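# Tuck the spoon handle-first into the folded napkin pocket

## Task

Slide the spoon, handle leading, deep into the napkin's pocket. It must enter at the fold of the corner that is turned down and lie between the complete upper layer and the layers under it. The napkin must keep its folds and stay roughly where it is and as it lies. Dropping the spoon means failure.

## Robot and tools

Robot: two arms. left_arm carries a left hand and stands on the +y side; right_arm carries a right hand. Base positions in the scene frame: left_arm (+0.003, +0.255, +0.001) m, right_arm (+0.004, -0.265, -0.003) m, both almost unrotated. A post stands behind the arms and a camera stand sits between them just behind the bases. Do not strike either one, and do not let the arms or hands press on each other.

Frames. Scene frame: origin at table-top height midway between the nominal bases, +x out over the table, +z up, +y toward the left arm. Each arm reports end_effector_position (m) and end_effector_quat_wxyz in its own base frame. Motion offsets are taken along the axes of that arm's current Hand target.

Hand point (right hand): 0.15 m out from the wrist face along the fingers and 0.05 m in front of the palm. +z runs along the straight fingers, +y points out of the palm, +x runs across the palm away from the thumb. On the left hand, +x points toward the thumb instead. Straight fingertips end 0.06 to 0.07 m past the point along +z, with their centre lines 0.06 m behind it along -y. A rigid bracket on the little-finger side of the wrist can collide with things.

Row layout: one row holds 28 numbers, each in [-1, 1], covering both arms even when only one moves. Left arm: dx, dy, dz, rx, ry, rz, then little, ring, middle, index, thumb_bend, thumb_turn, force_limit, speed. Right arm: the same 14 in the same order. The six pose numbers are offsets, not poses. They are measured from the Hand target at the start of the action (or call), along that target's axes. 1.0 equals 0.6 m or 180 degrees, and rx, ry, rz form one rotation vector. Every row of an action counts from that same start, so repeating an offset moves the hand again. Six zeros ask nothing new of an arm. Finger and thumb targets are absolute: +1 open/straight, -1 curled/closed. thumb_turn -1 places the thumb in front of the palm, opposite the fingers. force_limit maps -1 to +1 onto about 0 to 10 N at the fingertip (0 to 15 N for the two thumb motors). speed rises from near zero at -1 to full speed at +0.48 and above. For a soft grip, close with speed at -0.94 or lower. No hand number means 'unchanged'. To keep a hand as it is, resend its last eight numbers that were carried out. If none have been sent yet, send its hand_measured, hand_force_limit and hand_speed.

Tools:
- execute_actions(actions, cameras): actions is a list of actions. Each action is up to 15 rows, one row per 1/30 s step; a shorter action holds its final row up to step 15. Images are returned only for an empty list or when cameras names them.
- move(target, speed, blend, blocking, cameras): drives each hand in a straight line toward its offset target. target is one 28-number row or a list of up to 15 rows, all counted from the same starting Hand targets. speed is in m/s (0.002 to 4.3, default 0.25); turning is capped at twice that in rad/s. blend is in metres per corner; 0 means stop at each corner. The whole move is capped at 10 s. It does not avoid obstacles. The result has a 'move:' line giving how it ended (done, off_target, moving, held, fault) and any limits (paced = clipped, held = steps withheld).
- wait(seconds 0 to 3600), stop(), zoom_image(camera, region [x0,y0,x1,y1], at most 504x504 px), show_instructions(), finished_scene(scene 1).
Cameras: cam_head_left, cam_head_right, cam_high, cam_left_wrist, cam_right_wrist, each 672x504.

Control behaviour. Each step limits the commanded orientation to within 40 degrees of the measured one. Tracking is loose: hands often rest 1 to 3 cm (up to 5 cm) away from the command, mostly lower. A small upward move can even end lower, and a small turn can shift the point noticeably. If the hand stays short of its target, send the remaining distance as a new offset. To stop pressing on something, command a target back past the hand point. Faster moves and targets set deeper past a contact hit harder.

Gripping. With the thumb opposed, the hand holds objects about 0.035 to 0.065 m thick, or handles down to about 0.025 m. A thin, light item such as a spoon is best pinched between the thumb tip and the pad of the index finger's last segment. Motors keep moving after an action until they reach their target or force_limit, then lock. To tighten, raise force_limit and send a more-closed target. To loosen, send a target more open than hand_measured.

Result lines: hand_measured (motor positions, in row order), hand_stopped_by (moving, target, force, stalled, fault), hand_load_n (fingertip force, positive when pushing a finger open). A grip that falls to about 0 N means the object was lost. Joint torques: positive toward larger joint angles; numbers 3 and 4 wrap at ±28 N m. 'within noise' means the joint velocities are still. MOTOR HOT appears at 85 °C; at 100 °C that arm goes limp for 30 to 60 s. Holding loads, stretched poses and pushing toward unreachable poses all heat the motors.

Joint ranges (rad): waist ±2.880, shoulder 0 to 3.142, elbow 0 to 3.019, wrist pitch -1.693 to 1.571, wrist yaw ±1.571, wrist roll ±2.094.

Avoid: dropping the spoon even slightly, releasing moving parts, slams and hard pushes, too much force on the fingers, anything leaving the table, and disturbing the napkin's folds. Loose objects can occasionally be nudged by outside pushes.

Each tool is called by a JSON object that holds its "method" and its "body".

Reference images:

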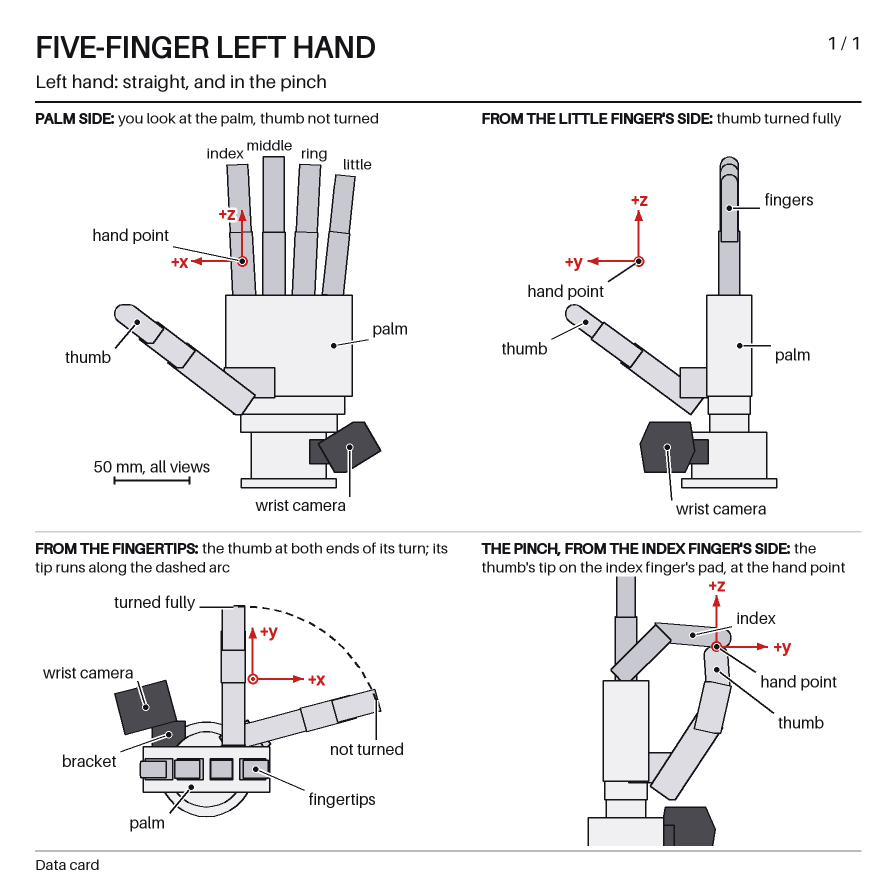

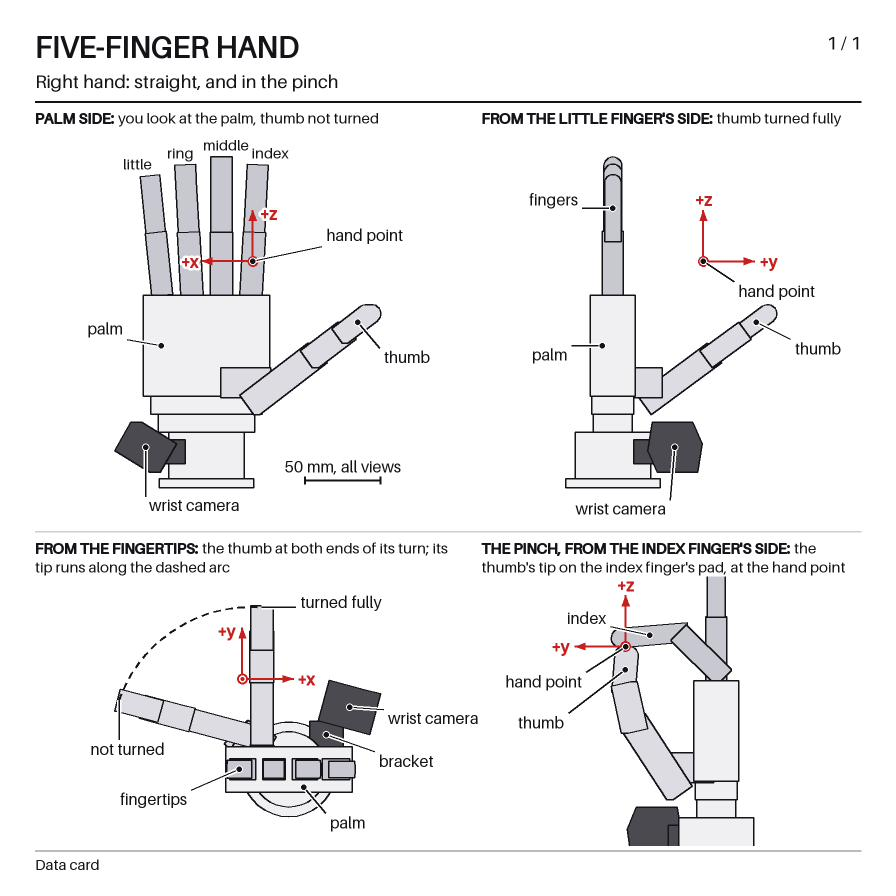

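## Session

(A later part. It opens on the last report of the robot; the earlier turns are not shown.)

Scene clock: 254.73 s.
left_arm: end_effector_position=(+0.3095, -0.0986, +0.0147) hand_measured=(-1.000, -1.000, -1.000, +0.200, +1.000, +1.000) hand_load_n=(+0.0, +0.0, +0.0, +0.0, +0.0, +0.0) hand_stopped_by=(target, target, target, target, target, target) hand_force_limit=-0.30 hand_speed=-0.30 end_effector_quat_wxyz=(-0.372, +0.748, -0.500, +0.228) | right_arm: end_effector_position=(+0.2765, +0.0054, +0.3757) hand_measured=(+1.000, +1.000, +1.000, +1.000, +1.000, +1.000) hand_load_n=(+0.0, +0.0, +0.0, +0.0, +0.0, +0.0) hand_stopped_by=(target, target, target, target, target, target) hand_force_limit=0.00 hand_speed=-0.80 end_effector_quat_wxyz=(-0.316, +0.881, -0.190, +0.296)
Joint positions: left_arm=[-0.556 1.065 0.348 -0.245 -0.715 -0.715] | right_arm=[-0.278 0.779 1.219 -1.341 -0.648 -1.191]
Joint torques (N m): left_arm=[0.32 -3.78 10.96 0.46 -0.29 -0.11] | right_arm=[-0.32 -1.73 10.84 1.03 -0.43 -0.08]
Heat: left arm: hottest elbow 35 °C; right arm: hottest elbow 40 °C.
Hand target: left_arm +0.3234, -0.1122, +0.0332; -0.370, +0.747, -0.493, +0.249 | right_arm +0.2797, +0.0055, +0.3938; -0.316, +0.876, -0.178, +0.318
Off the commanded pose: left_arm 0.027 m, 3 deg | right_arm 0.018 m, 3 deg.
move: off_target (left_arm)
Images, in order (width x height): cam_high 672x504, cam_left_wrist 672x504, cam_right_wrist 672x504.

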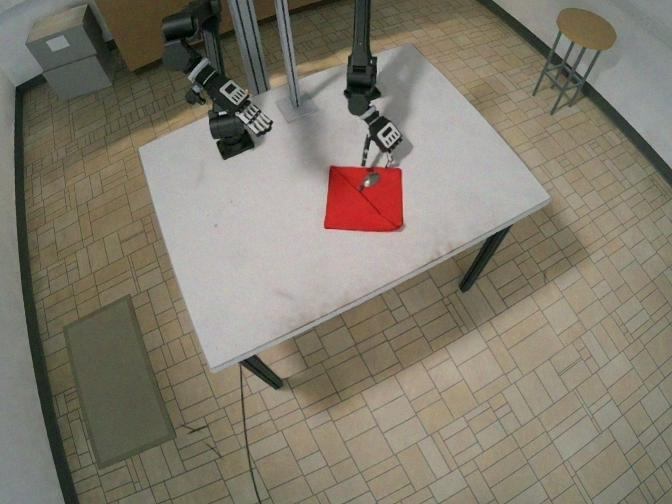

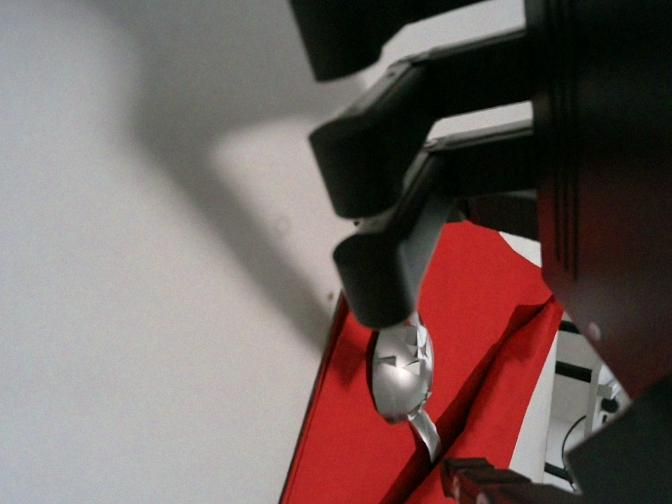

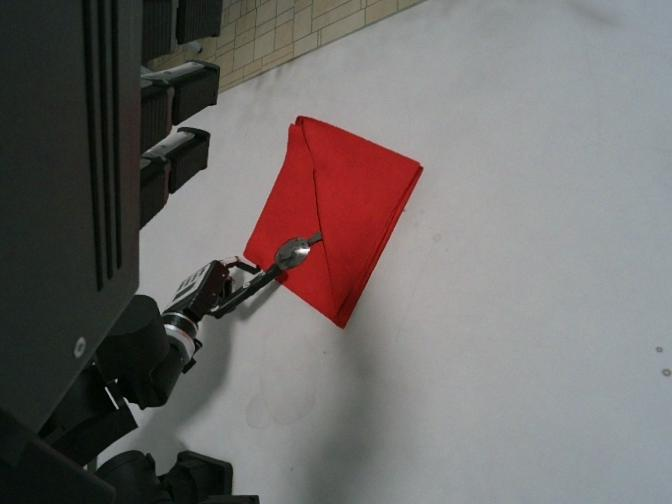

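{"method": "move", "body": {"target": [0,-0.020,-0.015,0,0,0,-1,-1,-1,0.2,1,1,-0.3,-0.3,0,0,0,0,0,0,1,1,1,1,1,1,0,-0.8], "speed": 0.05, "cameras": ["cam_left_wrist","cam_right_wrist","cam_high"]}}

{"method": "zoom_image", "body": {"camera": "cam_right_wrist", "region": [220, 210, 340, 300]}}

{"method": "zoom_image", "body": {"camera": "cam_high", "region": [340, 120, 420, 200]}}

Scene clock: 256.27 s.
left_arm: end_effector_position=(+0.3060, -0.0971, +0.0243) hand_measured=(-1.000, -1.000, -1.000, +0.200, +1.000, +1.000) hand_load_n=(+0.0, +0.0, +0.0, +0.0, +0.0, +0.0) hand_stopped_by=(target, target, target, target, target, target) hand_force_limit=-0.30 hand_speed=-0.30 end_effector_quat_wxyz=(-0.372, +0.745, -0.508, +0.220) | right_arm: end_effector_position=(+0.2765, +0.0054, +0.3757) hand_measured=(+1.000, +1.000, +1.000, +1.000, +1.000, +1.000) hand_load_n=(+0.0, +0.0, +0.0, +0.0, +0.0, +0.0) hand_stopped_by=(target, target, target, target, target, target) hand_force_limit=0.00 hand_speed=-0.80 end_effector_quat_wxyz=(-0.316, +0.881, -0.190, +0.296)
Joint positions: left_arm=[-0.557 1.026 0.367 -0.315 -0.713 -0.704] | right_arm=[-0.278 0.779 1.219 -1.341 -0.648 -1.191]
Joint torques (N m): left_arm=[0.38 -4.07 11.78 0.54 -0.32 -0.12] | right_arm=[-0.32 -1.85 10.81 1.03 -0.43 -0.07]
Heat: left arm: hottest elbow 35 °C; right arm: hottest elbow 40 °C.
Hand target: left_arm +0.3234, -0.1120, +0.0482; -0.370, +0.747, -0.493, +0.249 | right_arm +0.2797, +0.0055, +0.3938; -0.316, +0.876, -0.178, +0.318
Off the commanded pose: left_arm 0.033 m, 4 deg | right_arm 0.018 m, 3 deg.
move: off_target (left_arm)
Images, in order (width x height): cam_high 672x504, cam_left_wrist 672x504, cam_right_wrist 672x504.

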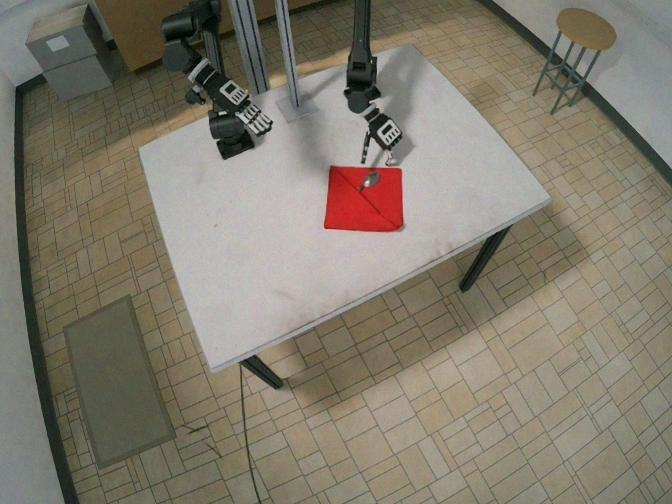

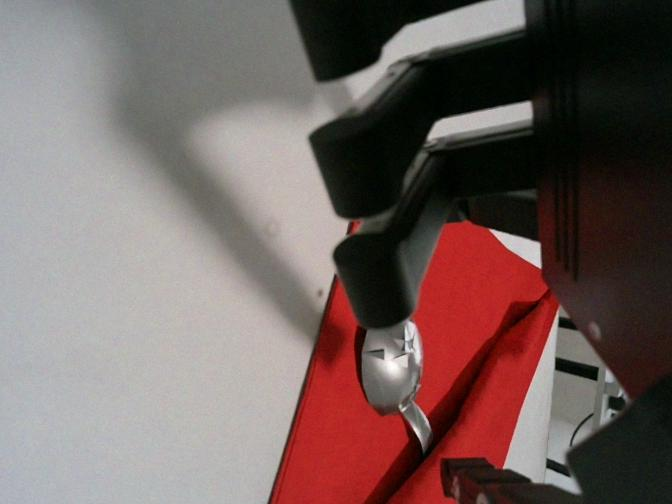

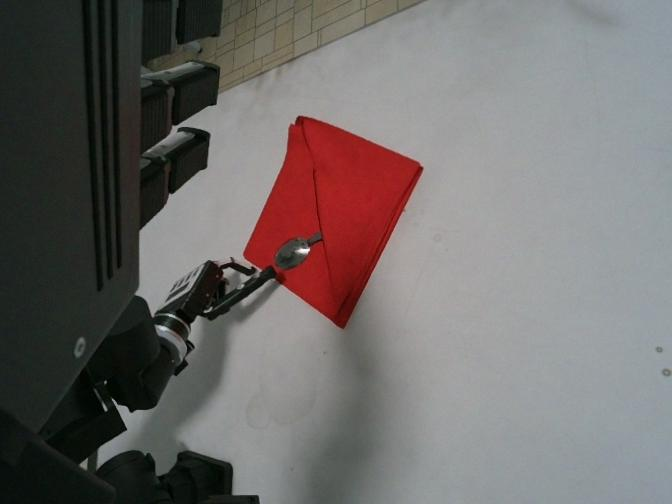

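Scaled by 4.200 from the camera's image (finer frame: 960x720).

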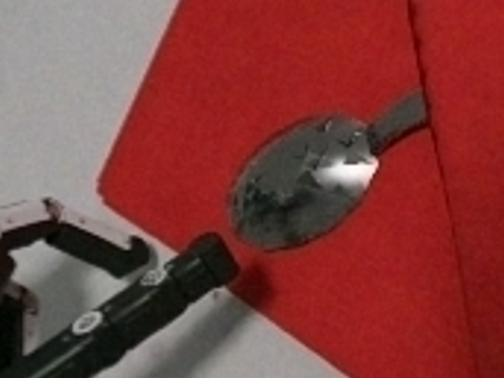

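Scaled by 6.300 from the camera's image (finer frame: 960x720).

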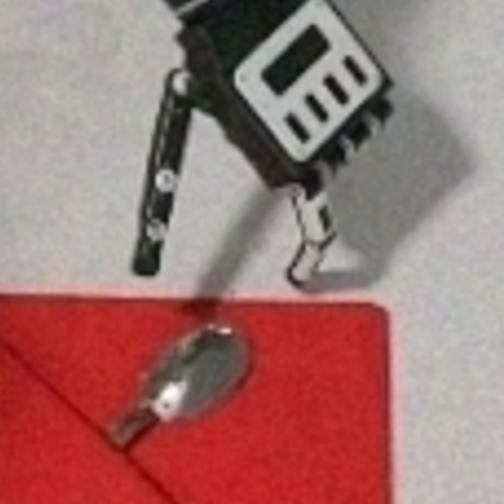

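{"method": "move", "body": {"target": [0.031,0.0024,-0.0032,0,0,0,-1,-1,-1,0.2,1,1,-0.3,-0.3,0,0,0,0,0,0,1,1,1,1,1,1,0,-0.8], "speed": 0.04, "cameras": ["cam_left_wrist","cam_right_wrist","cam_high"]}}

{"method": "zoom_image", "body": {"camera": "cam_right_wrist", "region": [220, 210, 340, 300]}}

{"method": "zoom_image", "body": {"camera": "cam_high", "region": [340, 120, 420, 200]}}

Scene clock: 257.97 s.
left_arm: end_effector_position=(+0.3111, -0.1190, +0.0302) hand_measured=(-1.000, -1.000, -1.000, +0.200, +1.000, +1.000) hand_load_n=(+0.0, +0.0, +0.0, +0.0, +0.0, +0.0) hand_stopped_by=(target, target, target, target, target, target) hand_force_limit=-0.30 hand_speed=-0.30 end_effector_quat_wxyz=(-0.368, +0.743, -0.509, +0.232) | right_arm: end_effector_position=(+0.2765, +0.0054, +0.3757) hand_measured=(+1.000, +1.000, +1.000, +1.000, +1.000, +1.000) hand_load_n=(+0.0, +0.0, +0.0, +0.0, +0.0, +0.0) hand_stopped_by=(target, target, target, target, target, target) hand_force_limit=0.00 hand_speed=-0.80 end_effector_quat_wxyz=(-0.316, +0.881, -0.190, +0.296)
Joint positions: left_arm=[-0.614 1.06 0.404 -0.334 -0.732 -0.757] | right_arm=[-0.278 0.779 1.219 -1.341 -0.648 -1.191]
Joint torques (N m): left_arm=[0.38 -2.49 11.88 0.5 -0.87 -0.16] | right_arm=[-0.32 -1.67 10.82 1.06 -0.43 -0.07]
Heat: left arm: hottest elbow 35 °C; right arm: hottest elbow 40 °C.
Hand target: left_arm +0.3284, -0.1301, +0.0483; -0.370, +0.747, -0.493, +0.249 | right_arm +0.2797, +0.0055, +0.3938; -0.316, +0.876, -0.178, +0.318
Off the commanded pose: left_arm 0.027 m, 3 deg | right_arm 0.018 m, 3 deg.
move: off_target (left_arm)
Images, in order (width x height): cam_high 672x504, cam_left_wrist 672x504, cam_right_wrist 672x504.

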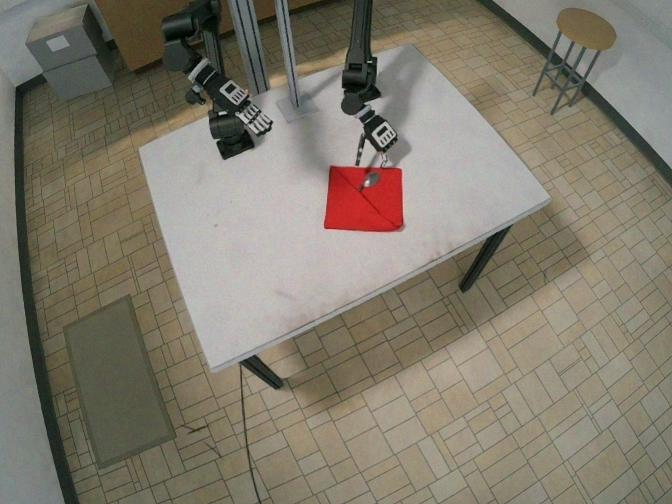

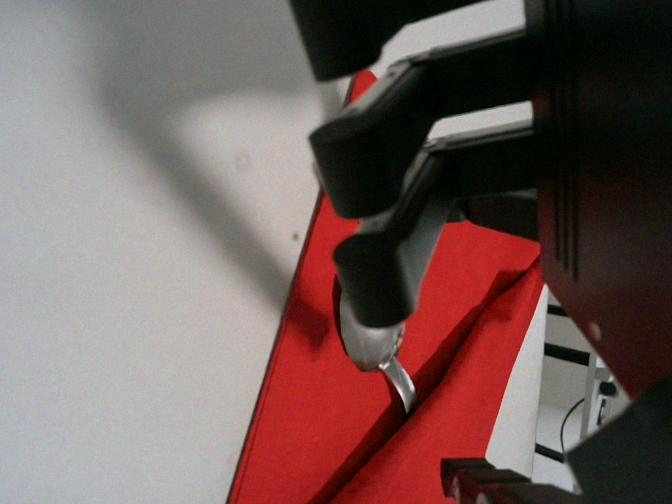

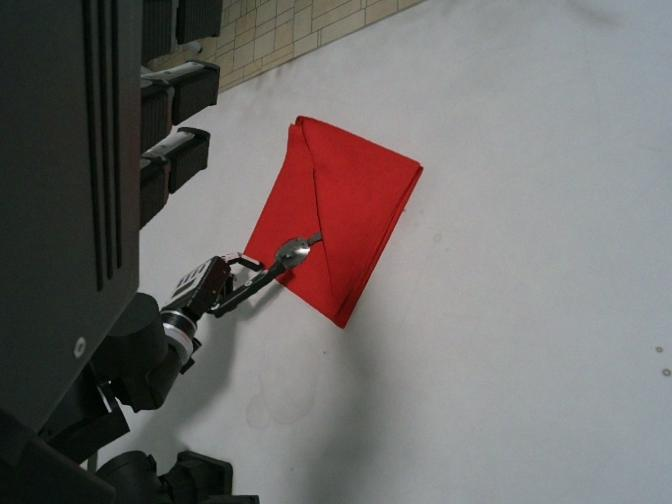

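Scaled by 4.200 from the camera's image (finer frame: 960x720).

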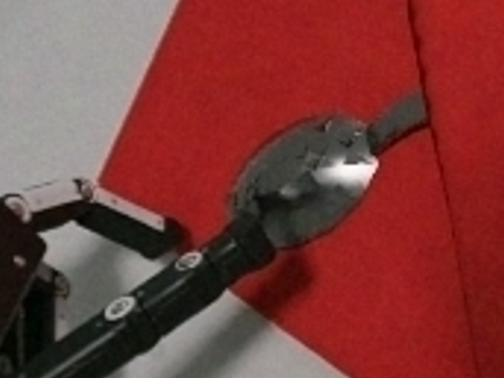

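Scaled by 6.300 from the camera's image (finer frame: 960x720).

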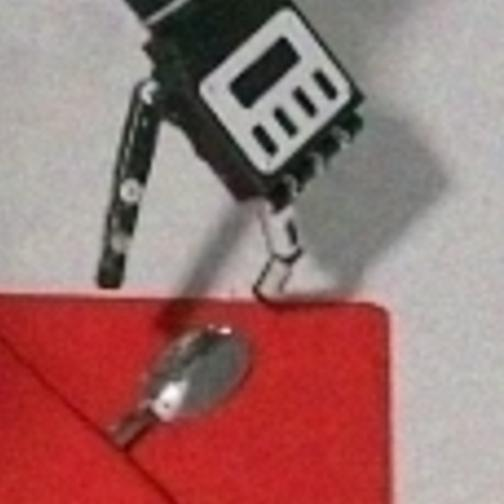

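{"method": "move", "body": {"target": [-0.0083,0.0133,0.0267,0,0,0,-1,-1,-1,0.2,1,1,-0.3,-0.3,0,0,0,0,0,0,1,1,1,1,1,1,0,-0.8], "speed": 0.04, "cameras": ["cam_left_wrist","cam_right_wrist","cam_high"]}}

{"method": "zoom_image", "body": {"camera": "cam_right_wrist", "region": [220, 210, 340, 300]}}

{"method": "zoom_image", "body": {"camera": "cam_high", "region": [340, 120, 420, 200]}}

Scene clock: 259.83 s.
left_arm: end_effector_position=(+0.3233, -0.1166, +0.0247) hand_measured=(-1.000, -1.000, -1.000, +0.200, +1.000, +1.000) hand_load_n=(+0.0, +0.0, +0.0, +0.0, +0.0, +0.0) hand_stopped_by=(target, target, target, target, target, target) hand_force_limit=-0.30 hand_speed=-0.30 end_effector_quat_wxyz=(-0.369, +0.748, -0.498, +0.236) | right_arm: end_effector_position=(+0.2765, +0.0054, +0.3757) hand_measured=(+1.000, +1.000, +1.000, +1.000, +1.000, +1.000) hand_load_n=(+0.0, +0.0, +0.0, +0.0, +0.0, +0.0) hand_stopped_by=(target, target, target, target, target, target) hand_force_limit=0.00 hand_speed=-0.80 end_effector_quat_wxyz=(-0.316, +0.881, -0.190, +0.296)
Joint positions: left_arm=[-0.583 1.105 0.404 -0.263 -0.724 -0.744] | right_arm=[-0.278 0.779 1.219 -1.341 -0.648 -1.191]
Joint torques (N m): left_arm=[1.44 -2.84 9.07 1.7 -0.31 0.1] | right_arm=[-0.44 -1.67 10.81 1.07 -0.43 -0.08]
Heat: left arm: hottest elbow 35 °C; right arm: hottest elbow 40 °C.
Hand target: left_arm +0.3339, -0.1225, +0.0323; -0.370, +0.747, -0.493, +0.249 | right_arm +0.2797, +0.0055, +0.3938; -0.316, +0.876, -0.178, +0.318
Off the commanded pose: left_arm 0.014 m, 2 deg | right_arm 0.018 m, 3 deg.
move: off_target (left_arm)
Images, in order (width x height): cam_high 672x504, cam_left_wrist 672x504, cam_right_wrist 672x504.

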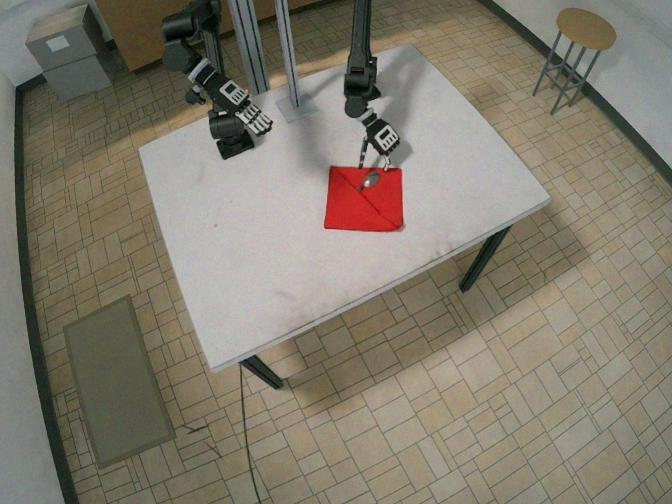

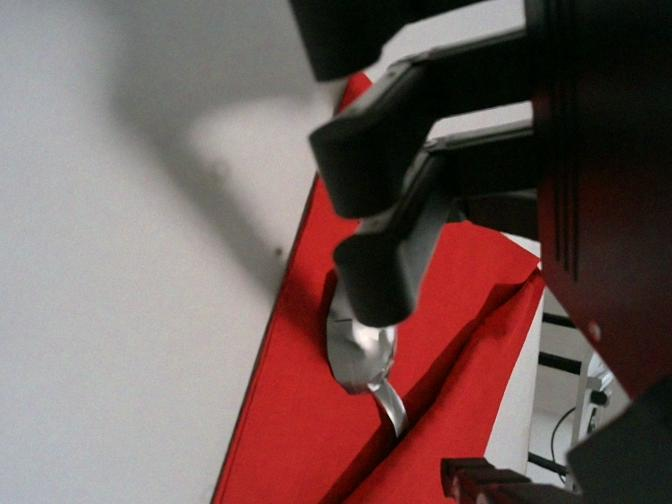

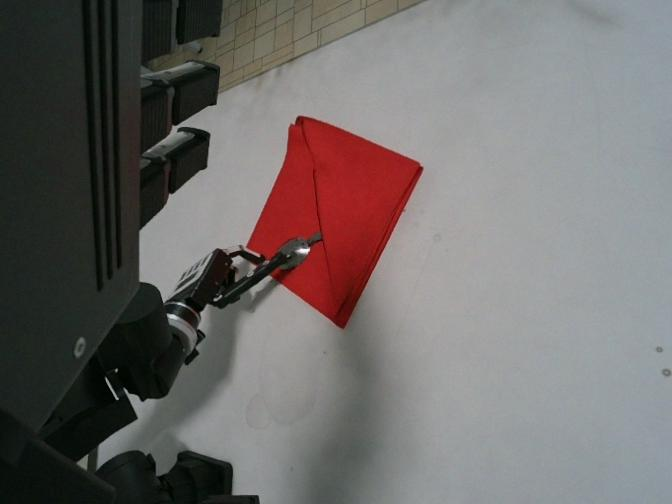

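Scaled by 4.200 from the camera's image (finer frame: 960x720).

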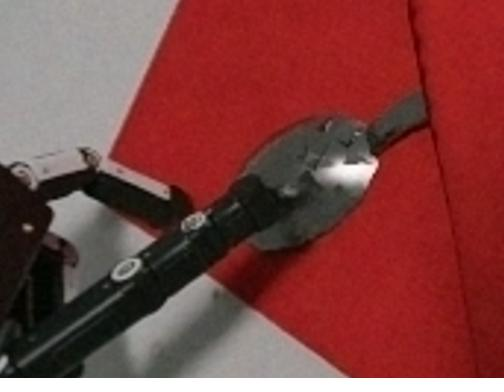

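Scaled by 6.300 from the camera's image (finer frame: 960x720).

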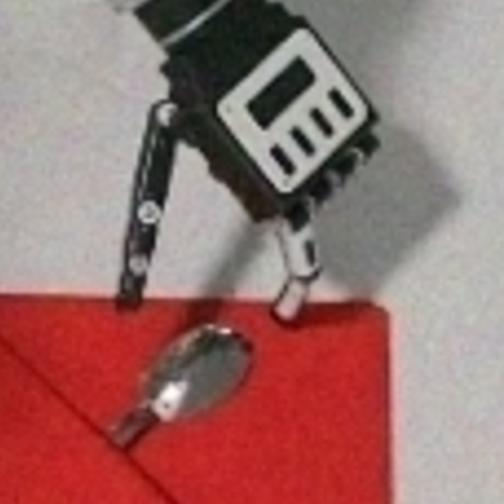

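{"method": "move", "body": {"target": [0.0197,0.0095,0.0013,0,0,0,-1,-1,-1,0.2,1,1,-0.3,-0.3,0,0,0,0,0,0,1,1,1,1,1,1,0,-0.8], "speed": 0.03, "cameras": ["cam_left_wrist","cam_right_wrist","cam_high"]}}

{"method": "zoom_image", "body": {"camera": "cam_right_wrist", "region": [220, 210, 340, 300]}}

{"method": "zoom_image", "body": {"camera": "cam_high", "region": [340, 120, 420, 200]}}

Scene clock: 261.50 s.
left_arm: end_effector_position=(+0.3211, -0.1183, +0.0156) hand_measured=(-1.000, -1.000, -1.000, +0.200, +1.000, +1.000) hand_load_n=(+0.0, +0.0, +0.0, -0.5, +0.0, +0.0) hand_stopped_by=(target, target, target, target, target, target) hand_force_limit=-0.30 hand_speed=-0.30 end_effector_quat_wxyz=(-0.372, +0.749, -0.499, +0.228) | right_arm: end_effector_position=(+0.2765, +0.0054, +0.3757) hand_measured=(+1.000, +1.000, +1.000, +1.000, +1.000, +1.000) hand_load_n=(+0.0, +0.0, +0.0, +0.0, +0.0, -0.5) hand_stopped_by=(target, target, target, target, target, target) hand_force_limit=0.00 hand_speed=-0.80 end_effector_quat_wxyz=(-0.316, +0.881, -0.190, +0.296)
Joint positions: left_arm=[-0.599 1.141 0.404 -0.257 -0.739 -0.766] | right_arm=[-0.278 0.779 1.219 -1.341 -0.648 -1.191]
Joint torques (N m): left_arm=[-0.03 -2.55 10.26 1.52 -0.48 -0.13] | right_arm=[-0.32 -1.73 10.85 1.01 -0.44 -0.08]
Heat: left arm: hottest elbow 35 °C; right arm: hottest elbow 40 °C.
Hand target: left_arm +0.3359, -0.1345, +0.0274; -0.370, +0.747, -0.493, +0.249 | right_arm +0.2797, +0.0055, +0.3938; -0.316, +0.876, -0.178, +0.318
Off the commanded pose: left_arm 0.025 m, 3 deg | right_arm 0.018 m, 3 deg.
move: off_target (left_arm)
Images, in order (width x height): cam_high 672x504, cam_left_wrist 672x504, cam_right_wrist 672x504.

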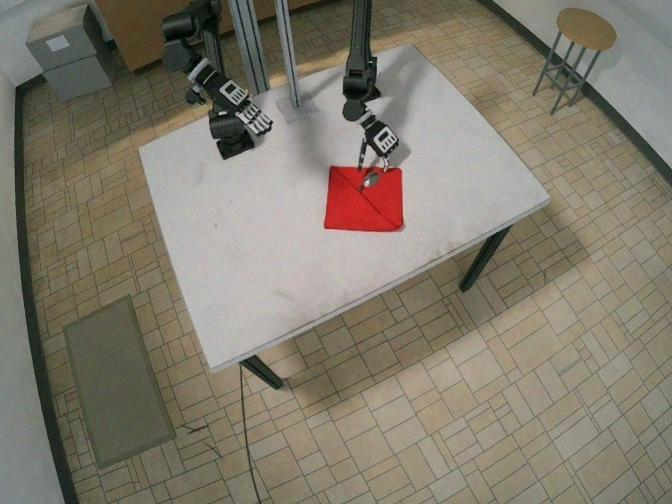

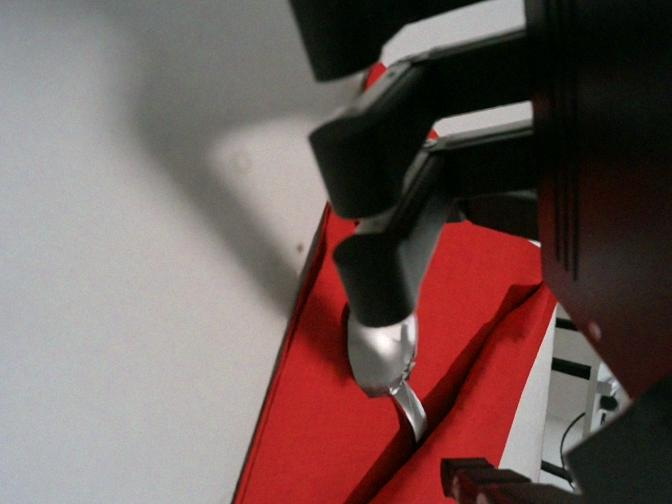

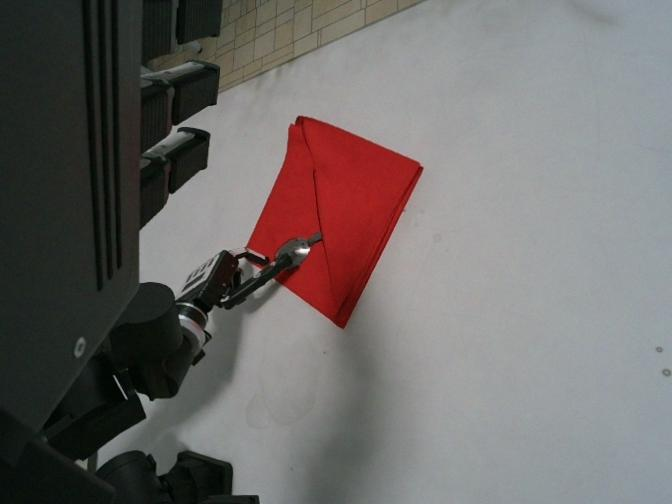

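Scaled by 4.200 from the camera's image (finer frame: 960x720).

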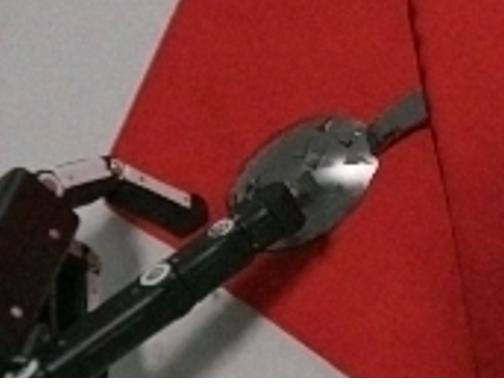

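Scaled by 6.300 from the camera's image (finer frame: 960x720).

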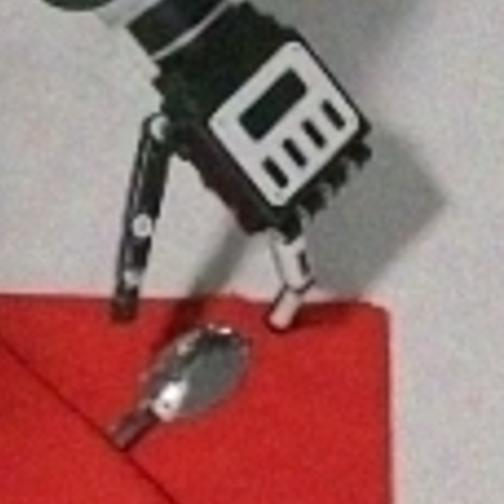

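{"method": "move", "body": {"target": [0.025,-0.0106,-0.008,0,0,0,-1,-1,-1,0.2,1,1,-0.3,-0.3,0,0,0,0,0,0,1,1,1,1,1,1,0,-0.8], "speed": 0.03, "cameras": ["cam_left_wrist","cam_right_wrist","cam_high"]}}

{"method": "zoom_image", "body": {"camera": "cam_right_wrist", "region": [220, 210, 340, 300]}}

{"method": "zoom_image", "body": {"camera": "cam_high", "region": [340, 120, 420, 200]}}

Scene clock: 263.03 s.
left_arm: end_effector_position=(+0.3257, -0.1328, +0.0191) hand_measured=(-1.000, -1.000, -1.000, +0.200, +1.000, +1.000) hand_load_n=(+0.0, +0.5, +0.0, +0.0, +0.0, +0.0) hand_stopped_by=(target, target, target, target, target, target) hand_force_limit=-0.30 hand_speed=-0.30 end_effector_quat_wxyz=(-0.370, +0.745, -0.505, +0.230) | right_arm: end_effector_position=(+0.2765, +0.0054, +0.3757) hand_measured=(+1.000, +1.000, +1.000, +1.000, +1.000, +1.000) hand_load_n=(+0.0, +0.0, +0.0, +0.0, +0.0, +0.0) hand_stopped_by=(target, target, target, target, target, target) hand_force_limit=0.00 hand_speed=-0.80 end_effector_quat_wxyz=(-0.316, +0.881, -0.190, +0.296)
Joint positions: left_arm=[-0.629 1.169 0.437 -0.277 -0.747 -0.784] | right_arm=[-0.278 0.779 1.219 -1.341 -0.648 -1.191]
Joint torques (N m): left_arm=[0.15 -3.72 11.37 0.51 -0.86 -0.13] | right_arm=[-0.21 -1.67 10.77 1.05 -0.42 -0.07]
Heat: left arm: hottest elbow 35 °C; right arm: hottest elbow 40 °C.
Hand target: left_arm +0.3417, -0.1483, +0.0354; -0.370, +0.747, -0.493, +0.249 | right_arm +0.2797, +0.0055, +0.3938; -0.316, +0.876, -0.178, +0.318
Off the commanded pose: left_arm 0.028 m, 3 deg | right_arm 0.018 m, 3 deg.
move: off_target (left_arm)
Images, in order (width x height): cam_high 672x504, cam_left_wrist 672x504, cam_right_wrist 672x504.

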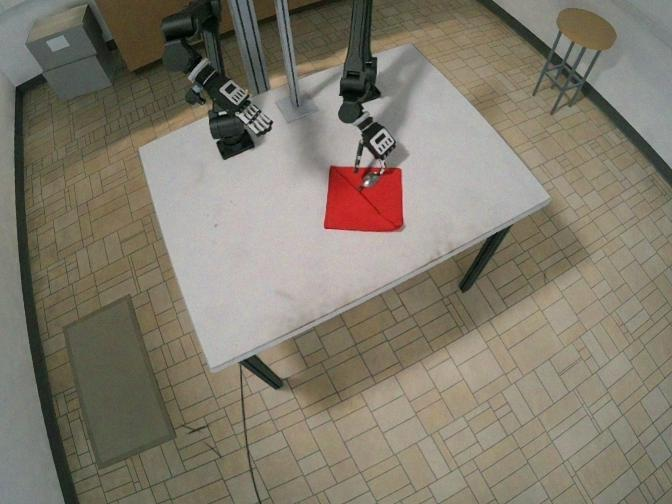

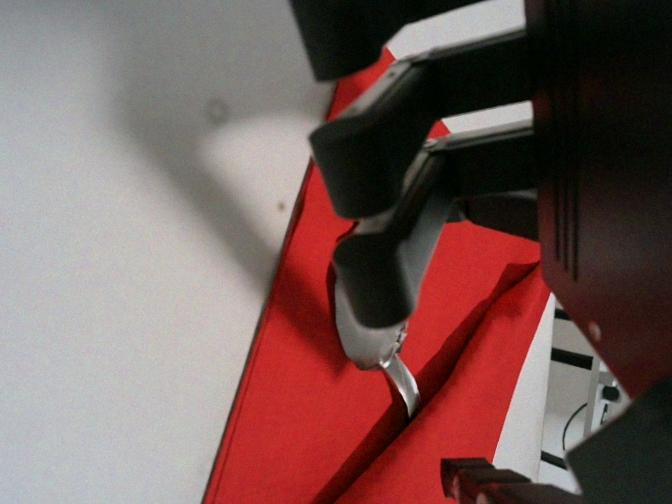

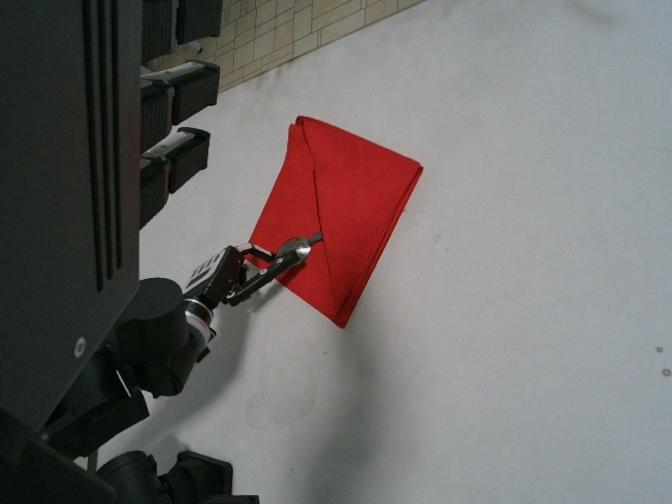

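Scaled by 4.200 from the camera's image (finer frame: 960x720).

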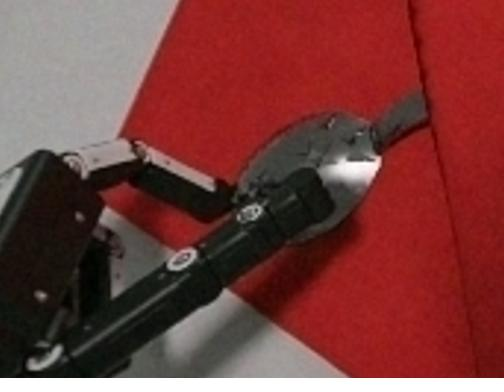

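Scaled by 6.300 from the camera's image (finer frame: 960x720).

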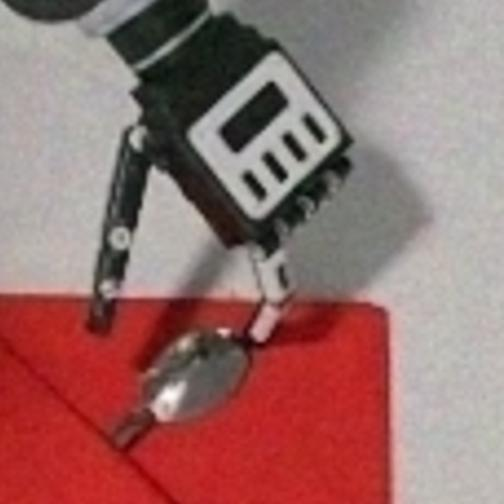

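{"method": "move", "body": {"target": [0.022,0,0,0,0,0,-1,-1,-1,0.2,1,1,-0.3,-0.3,0,0,0,0,0,0,1,1,1,1,1,1,0,-0.8], "speed": 0.03, "cameras": ["cam_left_wrist","cam_right_wrist","cam_high"]}}

{"method": "zoom_image", "body": {"camera": "cam_right_wrist", "region": [220, 210, 340, 300]}}

{"method": "zoom_image", "body": {"camera": "cam_high", "region": [340, 120, 420, 200]}}

Scene clock: 264.43 s.
left_arm: end_effector_position=(+0.3309, -0.1439, +0.0191) hand_measured=(-1.000, -1.000, -1.000, +0.200, +1.000, +1.000) hand_load_n=(+0.0, +0.0, +0.0, +0.0, +0.0, +0.0) hand_stopped_by=(target, target, target, target, target, target) hand_force_limit=-0.30 hand_speed=-0.30 end_effector_quat_wxyz=(-0.371, +0.745, -0.505, +0.229) | right_arm: end_effector_position=(+0.2765, +0.0054, +0.3757) hand_measured=(+1.000, +1.000, +1.000, +1.000, +1.000, +1.000) hand_load_n=(+0.0, +0.0, +0.0, +0.0, +0.0, +0.0) hand_stopped_by=(target, target, target, target, target, target) hand_force_limit=0.00 hand_speed=-0.80 end_effector_quat_wxyz=(-0.316, +0.881, -0.190, +0.296)
Joint positions: left_arm=[-0.652 1.207 0.468 -0.289 -0.761 -0.81] | right_arm=[-0.278 0.779 1.219 -1.341 -0.648 -1.191]
Joint torques (N m): left_arm=[0.03 -4.19 11.34 0.5 -0.87 -0.16] | right_arm=[-0.38 -1.61 10.78 1.07 -0.43 -0.07]
Heat: left arm: hottest elbow 35 °C; right arm: hottest elbow 40 °C.
Hand target: left_arm +0.3469, -0.1604, +0.0356; -0.370, +0.747, -0.493, +0.249 | right_arm +0.2797, +0.0055, +0.3938; -0.316, +0.876, -0.178, +0.318
Off the commanded pose: left_arm 0.028 m, 3 deg | right_arm 0.018 m, 3 deg.
move: off_target (left_arm)
Images, in order (width x height): cam_high 672x504, cam_left_wrist 672x504, cam_right_wrist 672x504.

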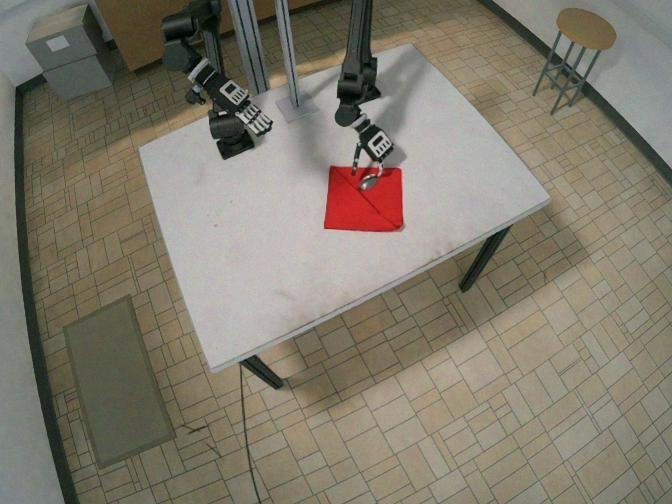

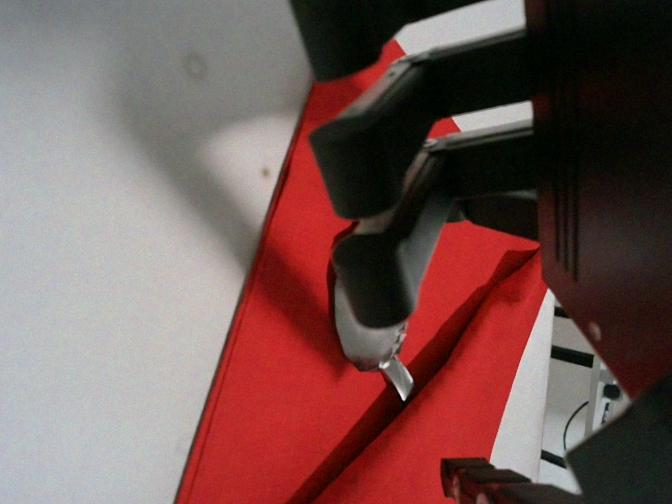

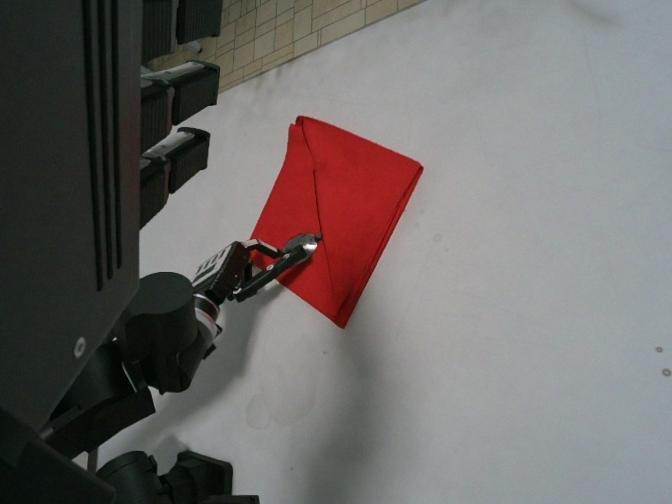

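Scaled by 4.200 from the camera's image (finer frame: 960x720).

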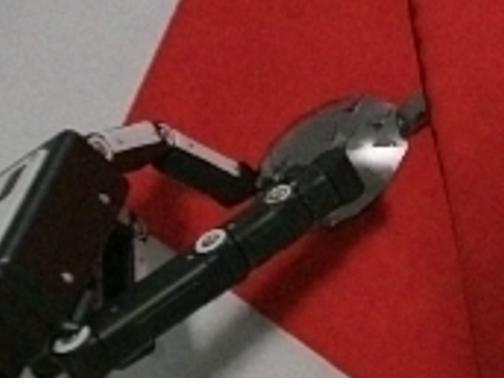

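Scaled by 6.300 from the camera's image (finer frame: 960x720).

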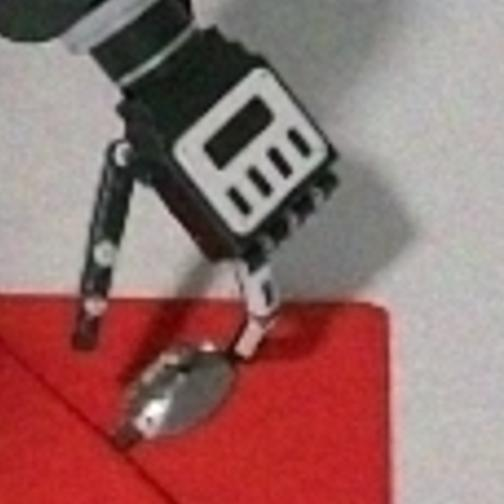

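{"method": "move", "body": {"target": [0.018,0,0,0,0,0,-1,-1,-1,0.2,1,1,-0.3,-0.3,0,0,0,0,0,0,1,1,1,1,1,1,0,-0.8], "speed": 0.03, "cameras": ["cam_left_wrist","cam_right_wrist","cam_high"]}}

{"method": "zoom_image", "body": {"camera": "cam_right_wrist", "region": [220, 210, 340, 300]}}

{"method": "zoom_image", "body": {"camera": "cam_high", "region": [310, 130, 430, 245]}}

Scene clock: 265.83 s.
left_arm: end_effector_position=(+0.3354, -0.1538, +0.0197) hand_measured=(-1.000, -1.000, -1.000, +0.200, +1.000, +1.000) hand_load_n=(+0.0, +0.0, +0.0, +0.0, +0.0, +0.0) hand_stopped_by=(target, target, target, target, target, target) hand_force_limit=-0.30 hand_speed=-0.30 end_effector_quat_wxyz=(-0.371, +0.745, -0.505, +0.229) | right_arm: end_effector_position=(+0.2765, +0.0054, +0.3757) hand_measured=(+1.000, +1.000, +1.000, +1.000, +1.000, +1.000) hand_load_n=(+0.0, +0.0, -0.5, +0.0, +0.0, +0.0) hand_stopped_by=(target, target, target, target, target, target) hand_force_limit=0.00 hand_speed=-0.80 end_effector_quat_wxyz=(-0.316, +0.881, -0.190, +0.296)
Joint positions: left_arm=[-0.671 1.237 0.494 -0.3 -0.77 -0.832] | right_arm=[-0.278 0.779 1.219 -1.341 -0.648 -1.191]
Joint torques (N m): left_arm=[0.15 -4.66 11.33 0.47 -0.88 -0.14] | right_arm=[-0.38 -1.61 10.81 1.01 -0.44 -0.07]
Heat: left arm: hottest elbow 35 °C; right arm: hottest elbow 40 °C.
Hand target: left_arm +0.3511, -0.1704, +0.0356; -0.370, +0.747, -0.493, +0.249 | right_arm +0.2797, +0.0055, +0.3938; -0.316, +0.876, -0.178, +0.318
Off the commanded pose: left_arm 0.028 m, 3 deg | right_arm 0.018 m, 3 deg.
move: off_target (left_arm)
Images, in order (width x height): cam_high 672x504, cam_left_wrist 672x504, cam_right_wrist 672x504.

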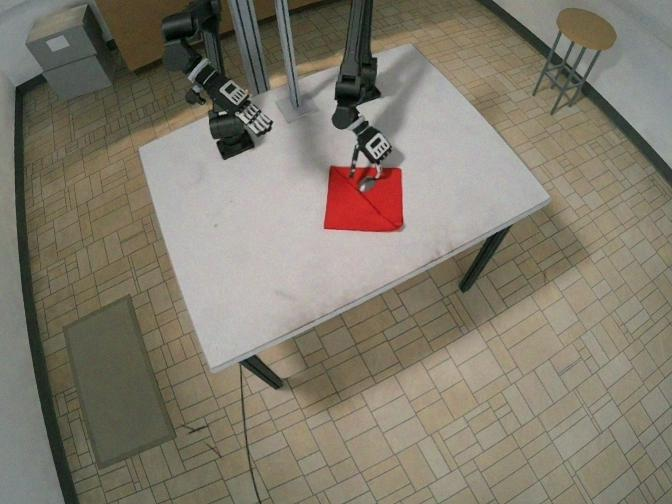

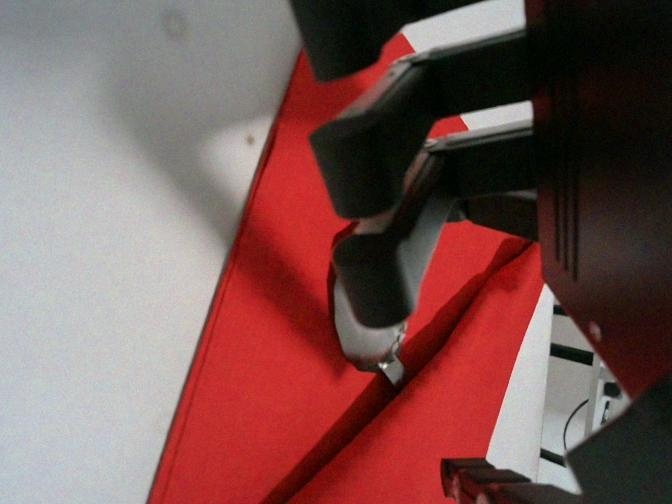

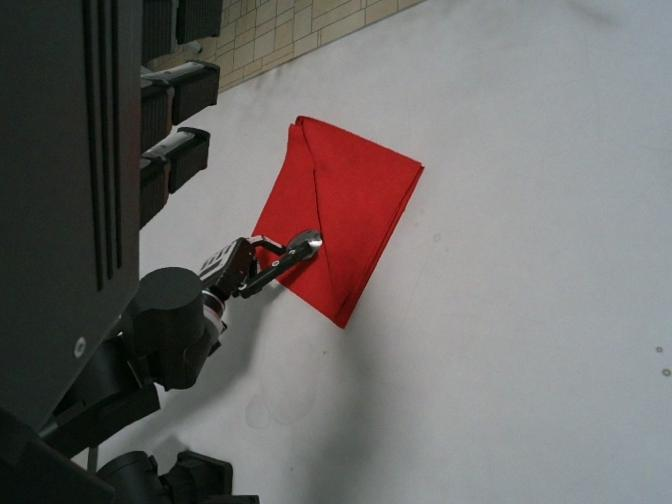

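Scaled by 4.200 from the camera's image (finer frame: 960x720).

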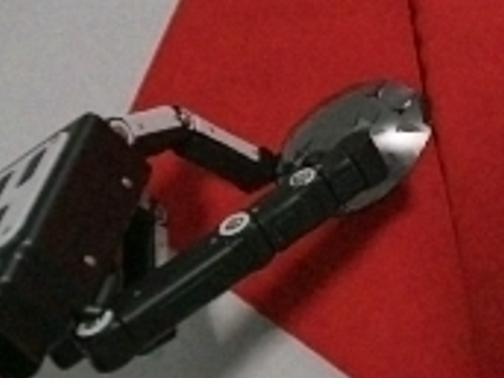

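Scaled by 4.200 from the camera's image (finer frame: 960x720).

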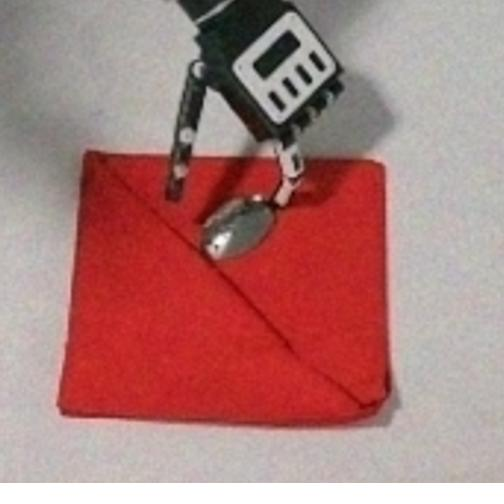

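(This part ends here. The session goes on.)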